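# Press the gauge pin on the magnet-marked fixture post

## Task

Find the one post of the checking fixture with a yellow magnet on it. Press that post's gauge pin fully down and keep it fully down for at least one second; the spring may push it back out afterwards. Do not disturb the other three pins, and do not move the magnet.

## Robot and tools

Robot: two UR20-type arms, left_arm and right_arm, each ending in a Robotiq 2F-85 two-finger gripper with a wrist camera (cam_left_wrist, cam_right_wrist, both 896x504). Calibrated base origins in the scene frame: left_arm (+0.060, +0.928, 0) m, right_arm (-0.064, -0.817, 0) m, each turned only slightly about z.

Frames. Scene frame: origin at table-top height, midway between the nominal bases, +z up, +x out over the table, left_arm on the +y side. Image left and right do not match these names. Each arm reports its gripper pose, velocities and Hand target in its own base frame. All motion offsets are measured along the current Hand target's own axes. Gripper axes: +z points along the fingers, and the fingers open and close along y. end_effector_position is the point between the closed pads; closed fingertips extend about 19 mm past it, open ones about 6 mm. A block sticks out roughly 10 cm toward the gripper's +x.

execute_actions(actions, cameras). actions is a list of actions. Each action is a table of 1 to 15 rows, one row per 1/30 s step; if fewer than 15 rows are given, the last row is held for the remaining steps. Every row is one flat list of 18 numbers, each in [-1, 1], covering both arms even if only one moves: left dx, dy, dz, rx, ry, rz, left gripper position, force_limit, speed, then the same nine for the right arm. dx..rz are offsets, not poses. They count from the Hand target at the start of that action, not from the previous row; 1.0 equals 0.6 m or 180 degrees, and rx, ry, rz form one rotation vector. Sending the same offset in a later action moves the arm further. To leave an arm at its Hand target, send six zeros. The gripper numbers are always commands, so repeat the last-sent ones to leave a gripper unchanged (0 is not 'no change'). cameras: list of names, ["all"], or []; an empty actions list returns images plus the full status.

move(target, speed, blend, stop_force, zero, blocking, cameras). target is one 18-number row in the same layout and scale, or a list of up to 15 such rows. Every row is an offset from the Hand targets as they stood when the move began, not from the previous row. Each gripper follows a straight line, turning the short way. speed: top path speed in m/s, 0.002 to 4.2, default 0.25, with rotation capped at twice that in rad/s; give one value or one per row. blend: corner rounding in metres for lists; 0 means stop at each row. stop_force: 6 to 120 N, one value for both arms; an arm's path ends when its wrist sensor feels that much push against its direction of travel. It is unreliable if the gripper rotates during the move, and it cannot be combined with blocking=false. zero (only with stop_force, default true) re-zeros the sensor first. Keep finger numbers the same in every row of a list. A move lasts at most 10 s and is not guided around obstacles.

wait(seconds 0 to 10) lets the robot hold its commands. stop brakes a running move. zoom_image(camera, region=[x0, y0, x1, y1] in pixels, at most 504 by 504) enlarges part of the latest image. zero_wrist_force(arm) re-zeros one wrist sensor. read_manual gives licence texts only. finished_scene(scene) ends the current scene, with scene set to its number.

Gripper numbers: position +1 is fully open (85 mm), about -0.8 brings the pads together, and -1 closes until something blocks. force_limit and speed both run from -1 to +1 (the close runs at about 20 to 150 mm/s) and start at +1. For this task a closed gripper can serve as the pressing tool. object_status: 0 moving, 1 blocked while opening, 2 blocked while closing (gripping), 3 at the requested position. position_measured is in counts: 3 open, 230 pads together.

Results list, per arm: Hand target, end_effector_position and quaternion, joint data, wrist force and torque along the gripper axes (plus the peak since the last report), and tool commands. A move adds a 'move:' line: done (within 3 mm and 2 degrees), off_target, moving, held or fault, plus limits such as paced or held. Neither done nor off_target shows whether an arm touched something. Commanded orientation is clipped to within 32 degrees of the measured one per step, and motion lags the command by about 0.2 s. A gripper resting short of its Hand target is asked again by the next command, even an all-zero one.

Things to avoid: the arms are stiff. Aiming even slightly past a firm contact, or an outside force near 150 N (give or take 25), or a joint torque over its limit (wrist joints 98.4 N m) causes a fault stop that lasts 10 s. Approach the pin slowly, with a modest stop_force, and aim only a little past the expected end of travel. To end a push, command the target back beyond the gripper, without stop_force. Do not knock the magnet, the other pins or the fixture, and do not let anything fall off the table. Keep the arms apart, since any collision between them can end the scene. Do not route paths close to an arm's own base. Long pushes against an unreachable pose heat the motors; an arm whose motor reaches 85 °C locks for 30 s or more.

Each tool is called after ">>>" in YAML: its name, and indented under it one key for each argument.

## Session

>>> execute_actions:
  actions: []

Scene clock: 0.00 s.
left_arm: end_effector_position=(+0.6452, +0.5338, +0.3687) position_measured=3 object_status=3 end_effector_quat_wxyz=(+0.054, +0.895, -0.431, +0.101) | right_arm: end_effector_position=(+1.0094, -0.4085, +0.1239) position_measured=3 object_status=3 end_effector_quat_wxyz=(+0.497, -0.362, -0.574, -0.541)
Joint positions: left_arm=[0.541 -1.507 2.094 -2.179 -1.799 -1.706] | right_arm=[2.693 -2.576 -1.22 -2.623 2.507 -0.374]
Joint velocities: within noise
Joint torques (N m): no reading
Motor temperatures (°C): left_arm=[24 36 26 39 35 34] | right_arm=[29 36 36 38 34 39]
Wrist force (N): no reading
Wrist torque (N m): no reading
Wrist force, peak (N): no reading
Hand target: left_arm +0.6452, +0.5338, +0.3687; +0.054, +0.895, -0.431, +0.101 | right_arm +1.0094, -0.4085, +0.1239; +0.497, -0.362, -0.574, -0.541
Tool commands: left_gripper/position=+1.0 left_gripper/force_limit=+1.0 left_gripper/speed=+1.0 right_gripper/position=+1.0 right_gripper/force_limit=+1.0 right_gripper/speed=+1.0

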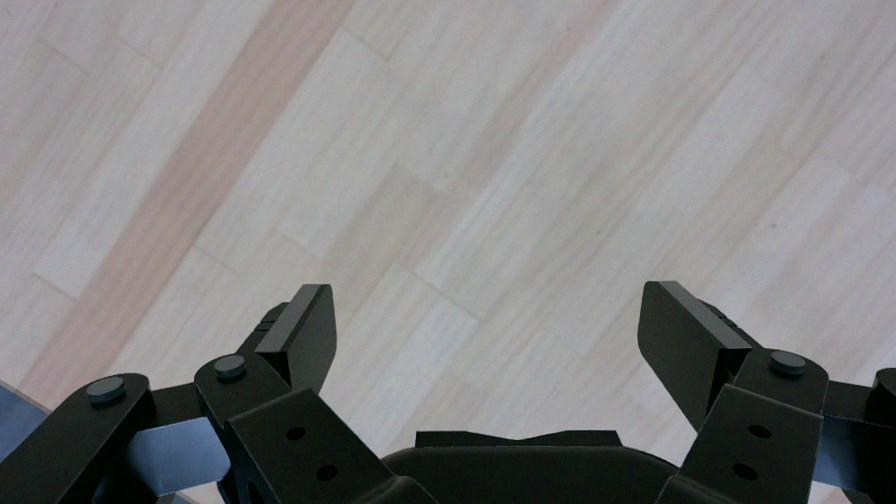

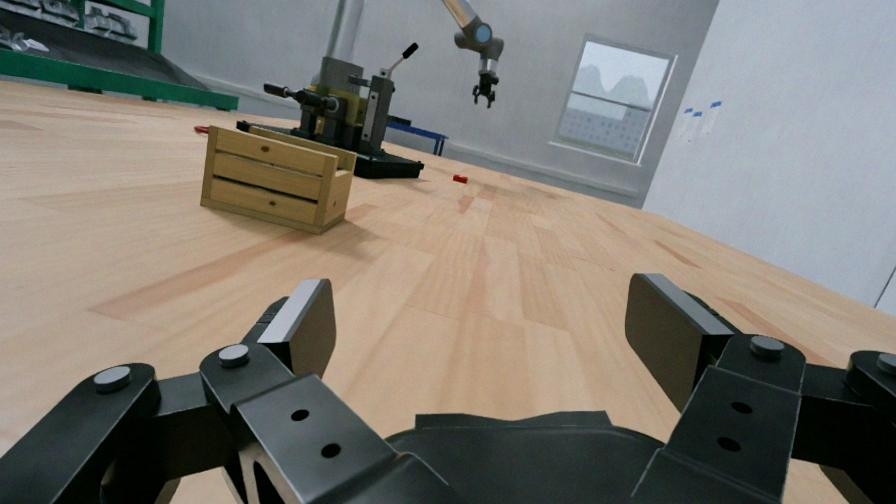

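>>> move:
  target: [0.885,0.962,-0.265,-0.129,0.252,0.178,1,1,1,0,0,0,0,0,0,1,1,1]
  speed: 0.4
  cameras: ["all"]

Scene clock: 4.17 s.
left_arm: end_effector_position=(+0.4957, -0.2005, +0.6494) position_measured=3 object_status=3 end_effector_quat_wxyz=(+0.356, +0.611, -0.611, +0.357) | right_arm: end_effector_position=(+1.0094, -0.4085, +0.1239) position_measured=3 object_status=3 end_effector_quat_wxyz=(+0.497, -0.362, -0.574, -0.541)
Joint positions: left_arm=[-0.226 -2.01 2.375 -2.314 -2.582 -2.009] | right_arm=[2.693 -2.576 -1.22 -2.623 2.507 -0.374]
Joint torques (N m): left_arm=[-15.43 26.95 -79.44 -12.18 1.41 -2.88] | right_arm=[-0.45 242.46 73.33 -3.45 -0.18 -1.17]
Wrist force (N): left_arm=[0.7 -0.2 0.2] | right_arm=[0.0 0.2 0.1]
Wrist torque (N m): left_arm=[0.13 0.28 0.16] | right_arm=[0.04 0.00 0.00]
Wrist force, peak (N): left_arm=[3.0 0.5 2.6] | right_arm=[0.0 0.4 0.5]
Hand target: left_arm +0.4957, -0.2005, +0.6494; +0.356, +0.611, -0.611, +0.357 | right_arm +1.0094, -0.4085, +0.1239; +0.497, -0.362, -0.574, -0.541
Off the commanded pose: left_arm 0.000 m, 0 deg | right_arm 0.000 m, 0 deg.
move: done
camera_calibration:
cam_left_wrist: T_world_to_cam=[[-0.999529, 0.0165996, -0.0258226, 0.522493], [0.0295197, 0.750544, -0.660161, 0.583859], [0.00842261, -0.660612, -0.75068, 0.480707], [0, 0, 0, 1]] pos_world=[0.500962, -0.129324, 0.75979]

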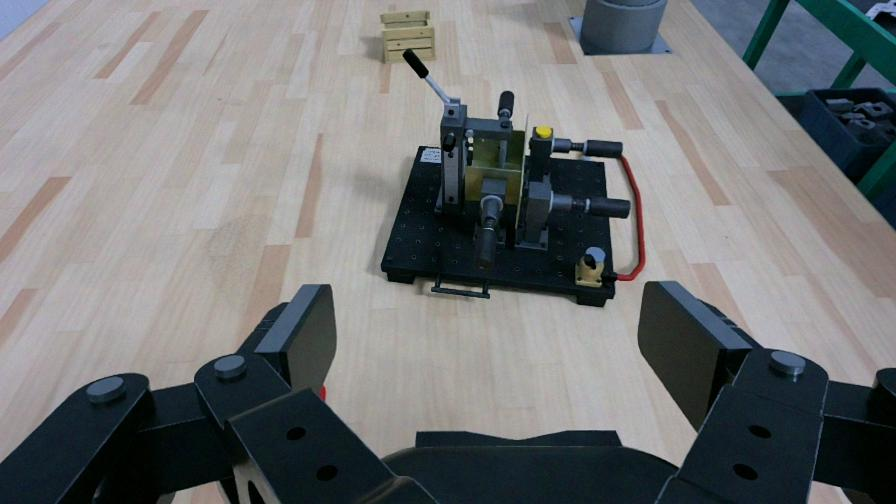

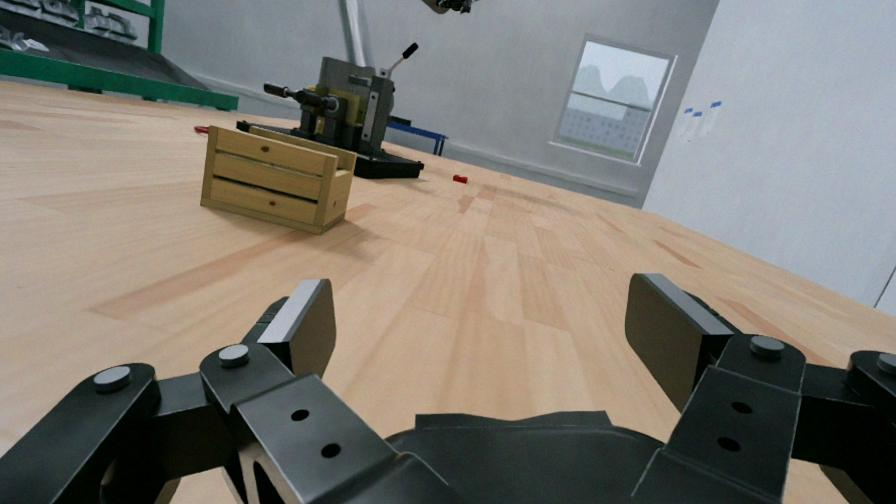

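>>> zoom_image:
  camera: "cam_left_wrist"
  region: [370, 40, 660, 310]

Scaled by 1.738 from the camera's 896x504 image, which has a finer 1280x720 frame.

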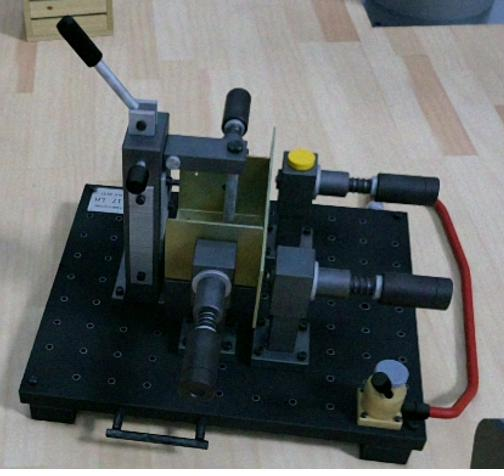

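>>> move:
  target: [0.099,0.634,0.998,0.363,-0.049,-0.252,-1,1,0,0,0,0,0,0,0,1,1,1]
  speed: 0.4

>>> move:
  target: [-0.168,0.287,-0.025,0,0,0,-1,1,0,0,0,0,0,0,0,1,1,1]
  speed: 0.3
  cameras: ["cam_left_wrist"]

Scene clock: 8.37 s.
left_arm: end_effector_position=(+0.1161, -0.7511, +0.4055) position_measured=232 object_status=3 end_effector_quat_wxyz=(+0.038, +0.903, -0.083, +0.421) | right_arm: end_effector_position=(+1.0094, -0.4085, +0.1239) position_measured=3 object_status=3 end_effector_quat_wxyz=(+0.497, -0.362, -0.574, -0.541)
Joint positions: left_arm=[-2.047 -1.635 2.254 -1.857 -0.748 -5.151] | right_arm=[2.693 -2.576 -1.22 -2.623 2.507 -0.374]
Joint torques (N m): left_arm=[18.26 -40.9 -112.35 -5.32 -1.22 -4.8] | right_arm=[-0.22 243.01 73.8 -3.55 -0.54 -0.62]
Wrist force (N): left_arm=[0.9 -0.6 -0.5] | right_arm=[0.4 0.1 0.3]
Wrist torque (N m): left_arm=[0.01 0.17 0.23] | right_arm=[0.01 -0.08 0.00]
Wrist force, peak (N): left_arm=[-0.8 4.5 -0.4] | right_arm=[0.1 0.5 0.4]
Hand target: left_arm +0.1161, -0.7512, +0.4055; +0.038, +0.903, -0.083, +0.421 | right_arm +1.0094, -0.4085, +0.1239; +0.497, -0.362, -0.574, -0.541
Off the commanded pose: left_arm 0.000 m, 0 deg | right_arm 0.000 m, 0 deg.
move: done

Scene clock: 9.63 s.
left_arm: end_effector_position=(+0.0097, -0.9064, +0.3378) position_measured=232 object_status=3 end_effector_quat_wxyz=(+0.038, +0.903, -0.083, +0.421) | right_arm: end_effector_position=(+1.0094, -0.4085, +0.1239) position_measured=3 object_status=3 end_effector_quat_wxyz=(+0.497, -0.362, -0.574, -0.541)
Joint positions: left_arm=[-2.074 -1.377 2.081 -1.916 -0.757 -5.188] | right_arm=[2.693 -2.576 -1.22 -2.623 2.507 -0.374]
Joint torques (N m): left_arm=[14.9 -100.06 -109.26 -11.08 -0.35 -1.91] | right_arm=[-3.54 245.93 72.43 -3.32 -0.69 -0.84]
Wrist force (N): left_arm=[1.2 -0.3 -0.4] | right_arm=[-0.2 0.1 0.4]
Wrist torque (N m): left_arm=[0.04 0.06 0.21] | right_arm=[0.02 0.03 0.00]
Wrist force, peak (N): left_arm=[2.9 -3.2 0.0] | right_arm=[0.3 0.7 0.3]
Hand target: left_arm +0.0097, -0.9065, +0.3377; +0.038, +0.903, -0.083, +0.421 | right_arm +1.0094, -0.4085, +0.1239; +0.497, -0.362, -0.574, -0.541
Off the commanded pose: left_arm 0.000 m, 0 deg | right_arm 0.000 m, 0 deg.
move: done
camera_calibration:
cam_left_wrist: T_world_to_cam=[[-0.203541, -0.978813, -0.0222751, -0.870708], [-0.838188, 0.185966, -0.512696, 0.369296], [0.505976, -0.0856838, -0.858281, 0.337165], [0, 0, 0, 1]] pos_world=[-0.0382826, -0.892047, 0.459323]
Images, in order (width x height): cam_left_wrist 896x504.

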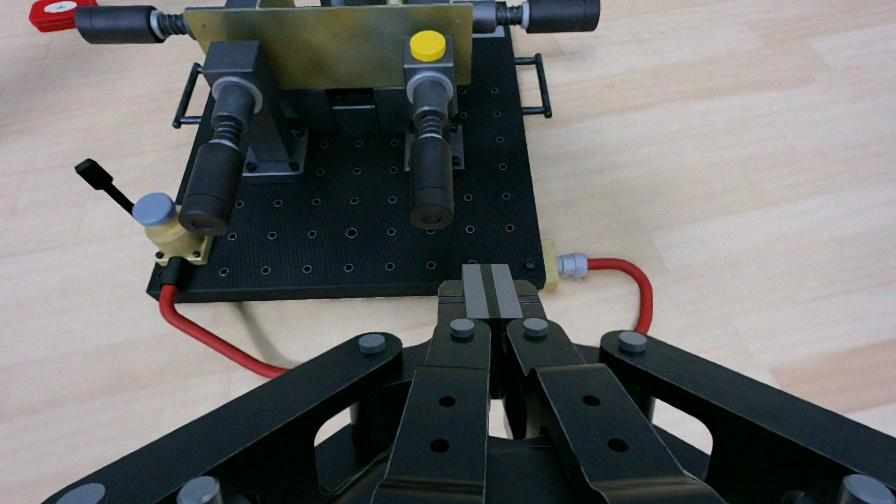

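>>> move:
  target: [-0.095,-0.030,0.279,0,0,0,-1,1,0,0,0,0,0,0,0,1,1,1]
  speed: 0.25
  cameras: ["cam_left_wrist"]

Scene clock: 11.97 s.
left_arm: end_effector_position=(+0.1030, -0.9053, +0.1865) position_measured=232 object_status=3 end_effector_quat_wxyz=(+0.038, +0.903, -0.083, +0.421) | right_arm: end_effector_position=(+1.0094, -0.4085, +0.1239) position_measured=3 object_status=3 end_effector_quat_wxyz=(+0.497, -0.362, -0.574, -0.541)
Joint positions: left_arm=[-1.977 -1.23 2.21 -2.292 -0.728 -5.052] | right_arm=[2.693 -2.576 -1.22 -2.623 2.507 -0.374]
Joint torques (N m): left_arm=[26.85 -113.02 -44.58 -13.32 9.86 1.23] | right_arm=[2.24 247.21 71.56 -3.18 -0.67 -1.25]
Wrist force (N): left_arm=[0.9 0.2 -0.8] | right_arm=[-0.2 0.3 -0.1]
Wrist torque (N m): left_arm=[0.20 0.15 -0.14] | right_arm=[0.05 0.03 0.00]
Wrist force, peak (N): left_arm=[2.4 0.0 -3.3] | right_arm=[-0.1 0.5 0.4]
Hand target: left_arm +0.1030, -0.9053, +0.1864; +0.038, +0.903, -0.083, +0.421 | right_arm +1.0094, -0.4085, +0.1239; +0.497, -0.362, -0.574, -0.541
Off the commanded pose: left_arm 0.000 m, 0 deg | right_arm 0.000 m, 0 deg.
move: done
camera_calibration:
cam_left_wrist: T_world_to_cam=[[-0.203541, -0.978813, -0.0222751, -0.854031], [-0.838188, 0.185966, -0.512696, 0.369639], [0.505976, -0.0856838, -0.858281, 0.160244], [0, 0, 0, 1]] pos_world=[0.0549174, -0.890947, 0.308023]
Images, in order (width x height): cam_left_wrist 896x504.

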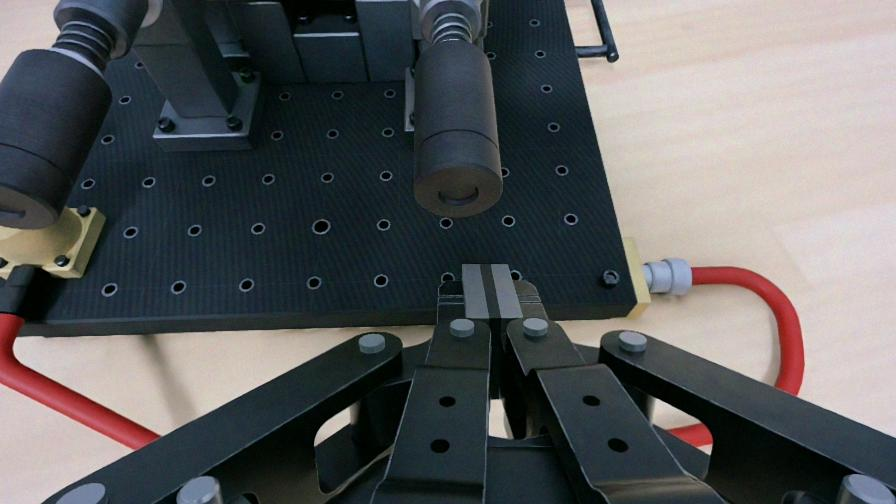

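>>> move:
  target: [0.019,-0.0117,0.0384,0,0,0,-1,1,0,0,0,0,0,0,0,1,1,1]
  speed: 0.1

>>> move:
  target: [0.0643,0,0.0766,0,0,0,-1,1,0,0,0,0,0,0,0,1,1,1]
  speed: 0.012
  stop_force: 40
  cameras: ["cam_left_wrist"]

Scene clock: 14.23 s.
left_arm: end_effector_position=(+0.1288, -0.9030, +0.1804) position_measured=232 object_status=3 end_effector_quat_wxyz=(+0.038, +0.903, -0.083, +0.421) | right_arm: end_effector_position=(+1.0094, -0.4085, +0.1239) position_measured=3 object_status=3 end_effector_quat_wxyz=(+0.497, -0.362, -0.574, -0.541)
Joint positions: left_arm=[-1.95 -1.223 2.225 -2.343 -0.721 -5.012] | right_arm=[2.693 -2.576 -1.22 -2.623 2.507 -0.374]
Joint torques (N m): left_arm=[16.35 -108.83 -37.8 -13.2 9 0.56] | right_arm=[3.45 244.67 75.09 -3.62 -0.41 -1.05]
Wrist force (N): left_arm=[1.0 0.1 -0.1] | right_arm=[0.0 0.2 0.2]
Wrist torque (N m): left_arm=[0.20 0.12 -0.14] | right_arm=[0.03 0.00 0.00]
Wrist force, peak (N): left_arm=[0.5 0.6 -1.5] | right_arm=[0.5 0.4 0.1]
Hand target: left_arm +0.1289, -0.9030, +0.1804; +0.038, +0.903, -0.083, +0.421 | right_arm +1.0094, -0.4085, +0.1239; +0.497, -0.362, -0.574, -0.541
Off the commanded pose: left_arm 0.000 m, 0 deg | right_arm 0.000 m, 0 deg.
move: done

Scene clock: 18.40 s.
left_arm: end_effector_position=(+0.1651, -0.9097, +0.1803) position_measured=232 object_status=3 end_effector_quat_wxyz=(+0.038, +0.903, -0.083, +0.421) | right_arm: end_effector_position=(+1.0094, -0.4085, +0.1239) position_measured=3 object_status=3 end_effector_quat_wxyz=(+0.497, -0.362, -0.574, -0.541)
Joint positions: left_arm=[-1.907 -1.213 2.227 -2.404 -0.712 -4.948] | right_arm=[2.693 -2.576 -1.22 -2.623 2.507 -0.374]
Joint torques (N m): left_arm=[14.01 -157.52 -44.88 -2.68 14.36 -3.82] | right_arm=[2.66 246.21 74.57 -3.61 -0.55 -0.46]
Wrist force (N): left_arm=[-17.2 0.5 -32.8] | right_arm=[-0.1 0.2 0.1]
Wrist torque (N m): left_arm=[0.26 0.18 0.09] | right_arm=[0.03 0.02 0.00]
Wrist force, peak (N): left_arm=[-42.6 -13.2 -73.7] | right_arm=[0.2 0.5 0.7]
Hand target: left_arm +0.1651, -0.9097, +0.1804; +0.038, +0.903, -0.083, +0.421 (not the last commanded pose) | right_arm +1.0094, -0.4085, +0.1239; +0.497, -0.362, -0.574, -0.541
Off the commanded pose: left_arm 0.023 m, 0 deg | right_arm 0.000 m, 0 deg.
move: contact (left_arm)
camera_calibration:
cam_left_wrist: T_world_to_cam=[[-0.203482, -0.978823, -0.0223774, -0.845821], [-0.838155, 0.185962, -0.512752, 0.41934], [0.506055, -0.0855803, -0.858245, 0.123197], [0, 0, 0, 1]] pos_world=[0.117018, -0.895347, 0.301823]
Images, in order (width x height): cam_left_wrist 896x504.

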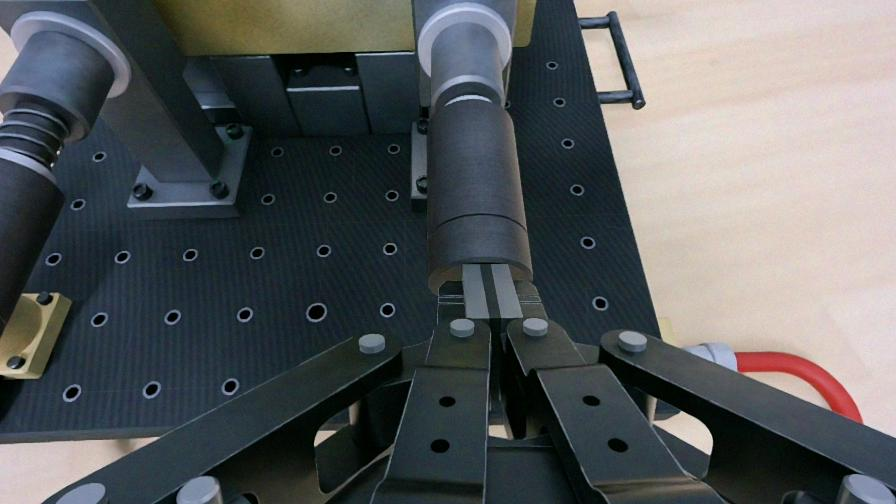

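>>> move:
  target: [0.0107,0,0.0128,0,0,0,-1,1,0,0,0,0,0,0,0,1,1,1]
  speed: 0.004
  stop_force: 20

>>> wait:
  seconds: 1.3
  cameras: ["cam_left_wrist"]

Scene clock: 19.70 s.
left_arm: end_effector_position=(+0.1653, -0.9097, +0.1804) position_measured=232 object_status=3 end_effector_quat_wxyz=(+0.038, +0.903, -0.083, +0.421) | right_arm: end_effector_position=(+1.0094, -0.4085, +0.1239) position_measured=3 object_status=3 end_effector_quat_wxyz=(+0.497, -0.362, -0.574, -0.541)
Joint positions: left_arm=[-1.907 -1.213 2.227 -2.404 -0.712 -4.947] | right_arm=[2.693 -2.576 -1.22 -2.623 2.507 -0.374]
Joint torques (N m): left_arm=[29.74 -149.13 -48.47 -2.53 18.42 -4.32] | right_arm=[2.42 245.76 72.55 -3.23 -0.91 -0.14]
Wrist force (N): left_arm=[-31.0 -3.3 -52.5] | right_arm=[0.2 0.2 0.1]
Wrist torque (N m): left_arm=[0.38 0.17 -0.13] | right_arm=[0.04 -0.04 0.00]
Wrist force, peak (N): left_arm=[-37.8 -9.3 -57.0] | right_arm=[0.0 0.6 0.2]
Hand target: left_arm +0.1653, -0.9097, +0.1804; +0.038, +0.903, -0.083, +0.421 (not the last commanded pose) | right_arm +1.0094, -0.4085, +0.1239; +0.497, -0.362, -0.574, -0.541
Off the commanded pose: left_arm 0.010 m, 0 deg | right_arm 0.000 m, 0 deg.
move: contact (left_arm)

Scene clock: 21.00 s.
left_arm: end_effector_position=(+0.1653, -0.9097, +0.1804) position_measured=232 object_status=3 end_effector_quat_wxyz=(+0.038, +0.903, -0.083, +0.421) | right_arm: end_effector_position=(+1.0094, -0.4085, +0.1239) position_measured=3 object_status=3 end_effector_quat_wxyz=(+0.497, -0.362, -0.574, -0.541)
Joint positions: left_arm=[-1.907 -1.213 2.227 -2.404 -0.712 -4.947] | right_arm=[2.693 -2.576 -1.22 -2.623 2.507 -0.374]
Joint torques (N m): left_arm=[29.8 -149.51 -57.67 -2.92 19.47 -4.39] | right_arm=[6.56 244.74 74.12 -4.31 -0.6 -0.42]
Wrist force (N): left_arm=[-30.5 -3.3 -51.2] | right_arm=[-0.3 0.3 0.1]
Wrist torque (N m): left_arm=[0.37 0.15 -0.12] | right_arm=[0.05 0.06 0.00]
Wrist force, peak (N): left_arm=[-30.8 -3.5 -52.5] | right_arm=[0.4 0.6 0.2]
Hand target: left_arm +0.1653, -0.9097, +0.1804; +0.038, +0.903, -0.083, +0.421 (not the last commanded pose) | right_arm +1.0094, -0.4085, +0.1239; +0.497, -0.362, -0.574, -0.541
Tool commands: left_gripper/position=-1.0 left_gripper/force_limit=+1.0 left_gripper/speed=+0.0 right_gripper/position=+1.0 right_gripper/force_limit=+1.0 right_gripper/speed=+1.0
Off the commanded pose: left_arm 0.010 m, 0 deg | right_arm 0.000 m, 0 deg.
wait: 1.30 s; at rest by 0.17 s
camera_calibration:
cam_left_wrist: T_world_to_cam=[[-0.203492, -0.978821, -0.0223598, -0.845781], [-0.838198, 0.185969, -0.51268, 0.419548], [0.50598, -0.0855845, -0.858289, 0.1232], [0, 0, 0, 1]] pos_world=[0.117218, -0.895347, 0.301923]
Images, in order (width x height): cam_left_wrist 896x504.

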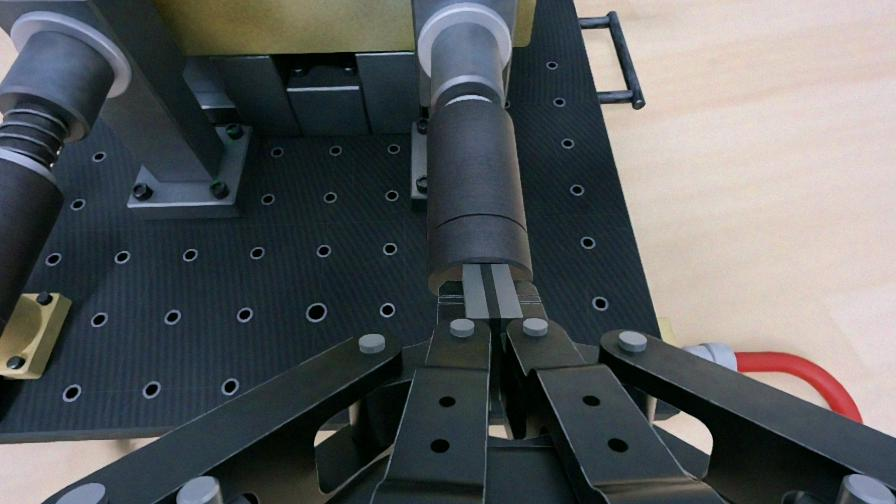

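Bottomed, held. Back off along the axis.

>>> move:
  target: [-0.0857,0,-0.1021,0,0,0,-1,1,0,0,0,0,0,0,0,1,1,1]
  speed: 0.1

>>> finished_scene:
  scene: 1

Scene clock: 22.40 s.
left_arm: end_effector_position=(+0.0867, -0.8952, +0.1804) position_measured=232 object_status=3 end_effector_quat_wxyz=(+0.038, +0.903, -0.083, +0.421) | right_arm: end_effector_position=(+1.0094, -0.4085, +0.1239) position_measured=3 object_status=3 end_effector_quat_wxyz=(+0.497, -0.362, -0.574, -0.541)
Joint positions: left_arm=[-2 -1.232 2.219 -2.275 -0.734 -5.084] | right_arm=[2.693 -2.576 -1.22 -2.623 2.507 -0.374]
Joint torques (N m): left_arm=[-20.81 -166.38 -86.52 -4.7 -0.65 -4.68] | right_arm=[-2 246.19 75.23 -3.56 -1.54 -0.94]
Wrist force (N): left_arm=[-0.2 2.1 -0.8] | right_arm=[0.0 0.1 0.1]
Wrist torque (N m): left_arm=[0.54 0.39 0.20] | right_arm=[0.01 0.00 -0.01]
Wrist force, peak (N): left_arm=[-30.7 -3.2 -51.4] | right_arm=[-0.1 0.5 0.3]
Hand target: left_arm +0.0866, -0.8951, +0.1804; +0.038, +0.903, -0.083, +0.421 | right_arm +1.0094, -0.4085, +0.1239; +0.497, -0.362, -0.574, -0.541
Off the commanded pose: left_arm 0.000 m, 0 deg | right_arm 0.000 m, 0 deg.
move: done

The scene is finished: the task was done.


## Next scene

The same job, from a new start.

>>> execute_actions:
  actions: []

Scene clock: 0.00 s.
left_arm: end_effector_position=(+1.6020, +0.5513, +0.3701) position_measured=3 object_status=3 end_effector_quat_wxyz=(-0.049, +0.940, +0.190, +0.279) | right_arm: end_effector_position=(+0.4481, +0.4679, +0.3319) position_measured=3 object_status=3 end_effector_quat_wxyz=(-0.272, +0.502, +0.649, +0.503)
Joint positions: left_arm=[0.193 -0.686 0.985 -2.439 -1.472 -3.319] | right_arm=[4.007 -1.969 -2.772 1.193 2.076 2.519]
Joint velocities: within noise
Joint torques (N m): no reading
Motor temperatures (°C): left_arm=[24 35 26 38 34 34] | right_arm=[28 35 36 37 34 38]
Wrist force (N): no reading
Wrist torque (N m): no reading
Wrist force, peak (N): no reading
Hand target: left_arm +1.6020, +0.5513, +0.3701; -0.049, +0.940, +0.190, +0.279 | right_arm +0.4481, +0.4679, +0.3319; -0.272, +0.502, +0.649, +0.503
Tool commands: left_gripper/position=+1.0 left_gripper/force_limit=+1.0 left_gripper/speed=+1.0 right_gripper/position=+1.0 right_gripper/force_limit=+1.0 right_gripper/speed=+1.0
camera_calibration:
cam_left_wrist: T_world_to_cam=[[0.359759, -0.933045, -0.000644322, -0.0546982], [-0.905937, -0.349141, -0.239538, 1.75183], [0.223274, 0.0867594, -0.970887, 0.0836019], [0, 0, 0, 1]] pos_world=[1.58806, 0.553346, 0.500761]
cam_right_wrist: T_world_to_cam=[[0.936397, -0.0141338, 0.350658, -0.517198], [0.256442, -0.654562, -0.711187, 0.443258], [0.239579, 0.755877, -0.609305, -0.132345], [0, 0, 0, 1]] pos_world=[0.40234, 0.382866, 0.41596]

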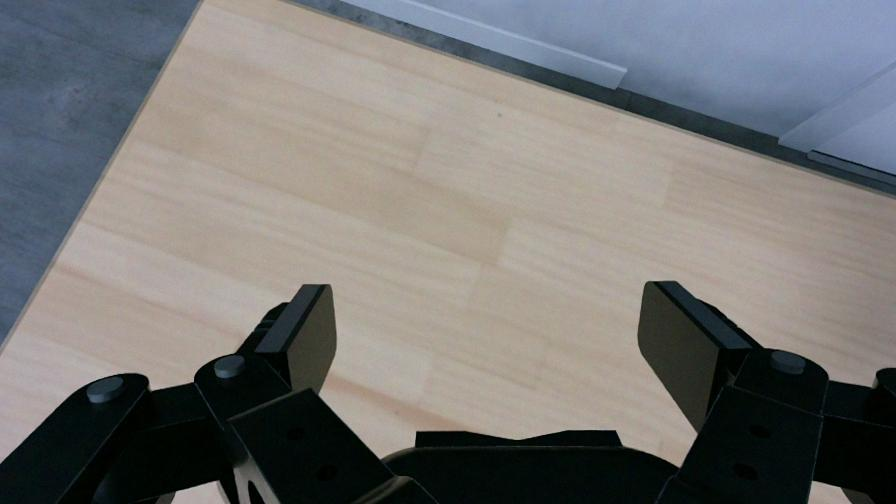

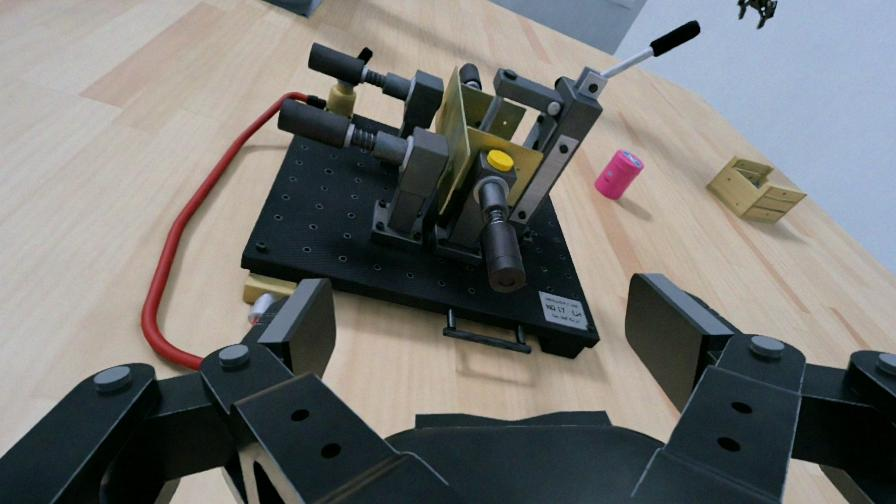

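>>> move:
  target: [0,0,0,0,0,0,1,1,1,-0.190,0.065,0.332,0.0736,-0.097,0.1013,-1,1,0]
  speed: 0.3
  cameras: ["cam_right_wrist"]

Scene clock: 2.43 s.
left_arm: end_effector_position=(+1.6020, +0.5513, +0.3701) position_measured=3 object_status=3 end_effector_quat_wxyz=(-0.049, +0.940, +0.190, +0.279) | right_arm: end_effector_position=(+0.5541, +0.6087, +0.1799) position_measured=232 object_status=3 end_effector_quat_wxyz=(-0.302, +0.634, +0.648, +0.294)
Joint positions: left_arm=[0.193 -0.686 0.985 -2.439 -1.472 -3.319] | right_arm=[4.01 -2.032 -2.505 0.55 2.104 2.623]
Joint torques (N m): left_arm=[1.27 -270.45 -105.76 -11.3 0.36 -0.61] | right_arm=[-20.49 96.03 47.3 7.02 7.91 -6.95]
Wrist force (N): left_arm=[0.5 -0.2 0.0] | right_arm=[-0.3 0.4 -0.2]
Wrist torque (N m): left_arm=[-0.03 -0.08 0.00] | right_arm=[0.31 0.38 -0.35]
Wrist force, peak (N): left_arm=[0.6 -0.5 -0.3] | right_arm=[-0.2 1.8 2.9]
Hand target: left_arm +1.6020, +0.5513, +0.3701; -0.049, +0.940, +0.190, +0.279 | right_arm +0.5541, +0.6088, +0.1798; -0.302, +0.634, +0.648, +0.294
Off the commanded pose: left_arm 0.000 m, 0 deg | right_arm 0.000 m, 0 deg.
move: done
camera_calibration:
cam_right_wrist: T_world_to_cam=[[0.999521, 0.0101072, -0.029254, -0.542478], [-0.00652678, -0.855094, -0.518432, 0.633221], [-0.0302548, 0.518375, -0.854618, -0.018576], [0, 0, 0, 1]] pos_world=[0.545789, 0.556575, 0.296537]
Images, in order (width x height): cam_right_wrist 896x504.

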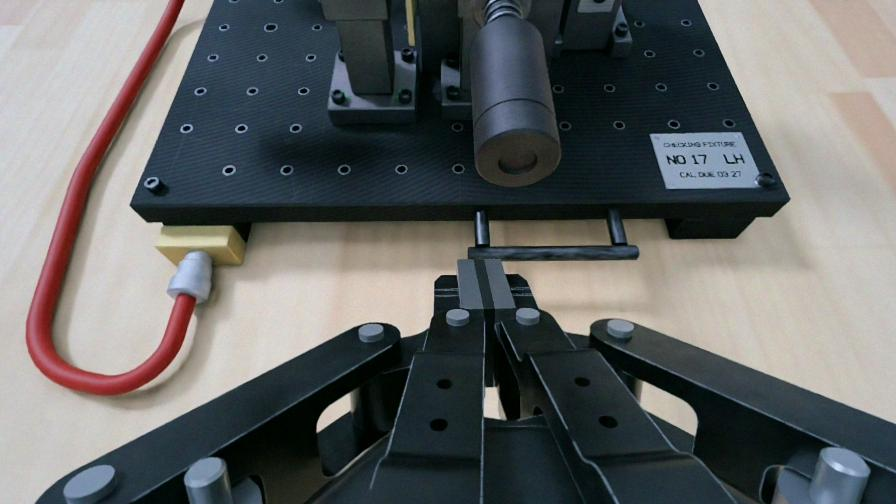

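>>> move:
  target: [0,0,0,0,0,0,1,1,1,0.0248,0.0233,0.04,0,0,0,-1,1,0]
  speed: 0.12

>>> move:
  target:
    - [0,0,0,0,0,0,1,1,1,0.03,0,0.0357,0,0,0,-1,1,0]
    - [0,0,0,0,0,0,1,1,1,0.0643,0,0.0766,0,0,0,-1,1,0]
  speed: [0.03,0.01]
  stop_force: 50

>>> wait:
  seconds: 0.9
  cameras: ["cam_right_wrist"]

Scene clock: 3.90 s.
left_arm: end_effector_position=(+1.6020, +0.5513, +0.3701) position_measured=3 object_status=3 end_effector_quat_wxyz=(-0.049, +0.940, +0.190, +0.279) | right_arm: end_effector_position=(+0.5673, +0.6369, +0.1758) position_measured=232 object_status=3 end_effector_quat_wxyz=(-0.302, +0.634, +0.648, +0.294)
Joint positions: left_arm=[0.193 -0.686 0.985 -2.439 -1.472 -3.319] | right_arm=[4.022 -2.051 -2.467 0.536 2.096 2.634]
Joint torques (N m): left_arm=[1.31 -272.99 -102.29 -11.76 0.92 -0.82] | right_arm=[25.84 99.57 47.99 4.8 -2.18 5.77]
Wrist force (N): left_arm=[0.2 -0.2 0.1] | right_arm=[-0.4 1.0 -0.5]
Wrist torque (N m): left_arm=[-0.03 -0.03 0.00] | right_arm=[0.40 0.38 -0.54]
Wrist force, peak (N): left_arm=[0.5 0.1 -0.1] | right_arm=[0.2 1.4 0.5]
Hand target: left_arm +1.6020, +0.5513, +0.3701; -0.049, +0.940, +0.190, +0.279 | right_arm +0.5674, +0.6370, +0.1757; -0.302, +0.634, +0.648, +0.294
Off the commanded pose: left_arm 0.000 m, 0 deg | right_arm 0.000 m, 0 deg.
move: done

Scene clock: 7.60 s.
left_arm: end_effector_position=(+1.6020, +0.5513, +0.3701) position_measured=3 object_status=3 end_effector_quat_wxyz=(-0.049, +0.940, +0.190, +0.279) | right_arm: end_effector_position=(+0.5664, +0.6818, +0.1756) position_measured=232 object_status=3 end_effector_quat_wxyz=(-0.302, +0.634, +0.648, +0.294)
Joint positions: left_arm=[0.193 -0.686 0.985 -2.439 -1.472 -3.319] | right_arm=[4.065 -2.065 -2.428 0.53 2.067 2.67]
Joint torques (N m): left_arm=[-3.7 -271.87 -103.41 -11.87 1.12 -0.89] | right_arm=[18.45 145.55 49.5 13.15 11.36 -6.31]
Wrist force (N): left_arm=[0.1 0.0 0.0] | right_arm=[-27.4 1.0 -55.3]
Wrist torque (N m): left_arm=[0.01 -0.01 0.00] | right_arm=[0.29 0.43 -0.34]
Wrist force, peak (N): left_arm=[0.6 -0.2 -0.2] | right_arm=[-43.7 -1.0 -91.3]
Hand target: left_arm +1.6020, +0.5513, +0.3701; -0.049, +0.940, +0.190, +0.279 | right_arm +0.5664, +0.6818, +0.1757; -0.302, +0.634, +0.648, +0.294 (not the last commanded pose)
Off the commanded pose: left_arm 0.000 m, 0 deg | right_arm 0.015 m, 0 deg.
move: contact (right_arm); path passed 1 of 2 targets

Scene clock: 8.50 s.
left_arm: end_effector_position=(+1.6020, +0.5513, +0.3701) position_measured=3 object_status=3 end_effector_quat_wxyz=(-0.049, +0.940, +0.190, +0.279) | right_arm: end_effector_position=(+0.5664, +0.6818, +0.1757) position_measured=232 object_status=3 end_effector_quat_wxyz=(-0.302, +0.634, +0.648, +0.294)
Joint positions: left_arm=[0.193 -0.686 0.985 -2.439 -1.472 -3.319] | right_arm=[4.065 -2.065 -2.428 0.53 2.067 2.67]
Joint torques (N m): left_arm=[-3.69 -275.66 -106.71 -11.68 0.46 -0.74] | right_arm=[17.34 145.49 51.63 13.91 10.8 -7.4]
Wrist force (N): left_arm=[0.2 0.1 -0.3] | right_arm=[-27.6 1.9 -49.0]
Wrist torque (N m): left_arm=[0.02 -0.04 0.00] | right_arm=[0.33 0.38 -0.33]
Wrist force, peak (N): left_arm=[0.4 -0.2 -0.4] | right_arm=[-27.4 1.2 -54.6]
Hand target: left_arm +1.6020, +0.5513, +0.3701; -0.049, +0.940, +0.190, +0.279 | right_arm +0.5664, +0.6818, +0.1757; -0.302, +0.634, +0.648, +0.294 (not the last commanded pose)
Tool commands: left_gripper/position=+1.0 left_gripper/force_limit=+1.0 left_gripper/speed=+1.0 right_gripper/position=-1.0 right_gripper/force_limit=+1.0 right_gripper/speed=+0.0
Off the commanded pose: left_arm 0.000 m, 0 deg | right_arm 0.015 m, 0 deg.
wait: 0.90 s; at rest by 0.17 s
camera_calibration:
cam_right_wrist: T_world_to_cam=[[0.999521, 0.010101, -0.0292561, -0.555629], [-0.00652636, -0.855209, -0.518242, 0.693562], [-0.0302549, 0.518184, -0.854734, -0.0594799], [0, 0, 0, 1]] pos_world=[0.558089, 0.629574, 0.292337]
Images, in order (width x height): cam_right_wrist 896x504.

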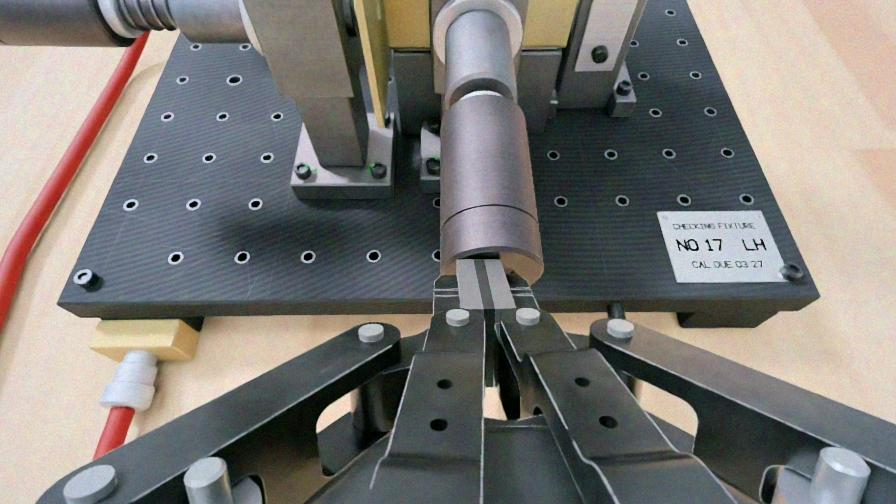

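>>> move:
  target: [0,0,0,0,0,0,1,1,1,-0.0643,0,-0.0766,0,0,0,-1,1,0]
  speed: 0.1

>>> finished_scene:
  scene: 2

Scene clock: 9.77 s.
left_arm: end_effector_position=(+1.6020, +0.5513, +0.3701) position_measured=3 object_status=3 end_effector_quat_wxyz=(-0.049, +0.940, +0.190, +0.279) | right_arm: end_effector_position=(+0.5678, +0.6220, +0.1758) position_measured=232 object_status=3 end_effector_quat_wxyz=(-0.302, +0.634, +0.648, +0.294)
Joint positions: left_arm=[0.193 -0.686 0.985 -2.439 -1.472 -3.319] | right_arm=[4.007 -2.046 -2.479 0.537 2.106 2.621]
Joint torques (N m): left_arm=[-1.66 -269.21 -104.59 -11.29 0.9 -0.13] | right_arm=[-13.56 145.97 16.03 9.2 7.55 -5.46]
Wrist force (N): left_arm=[0.3 -0.2 -0.2] | right_arm=[0.6 0.4 0.6]
Wrist torque (N m): left_arm=[-0.04 -0.05 0.00] | right_arm=[0.27 0.19 -0.14]
Wrist force, peak (N): left_arm=[0.3 -0.3 -0.4] | right_arm=[-27.6 1.7 -49.0]
Hand target: left_arm +1.6020, +0.5513, +0.3701; -0.049, +0.940, +0.190, +0.279 | right_arm +0.5678, +0.6218, +0.1757; -0.302, +0.634, +0.648, +0.294
Off the commanded pose: left_arm 0.000 m, 0 deg | right_arm 0.000 m, 0 deg.
move: done

The scene is finished: the task was done.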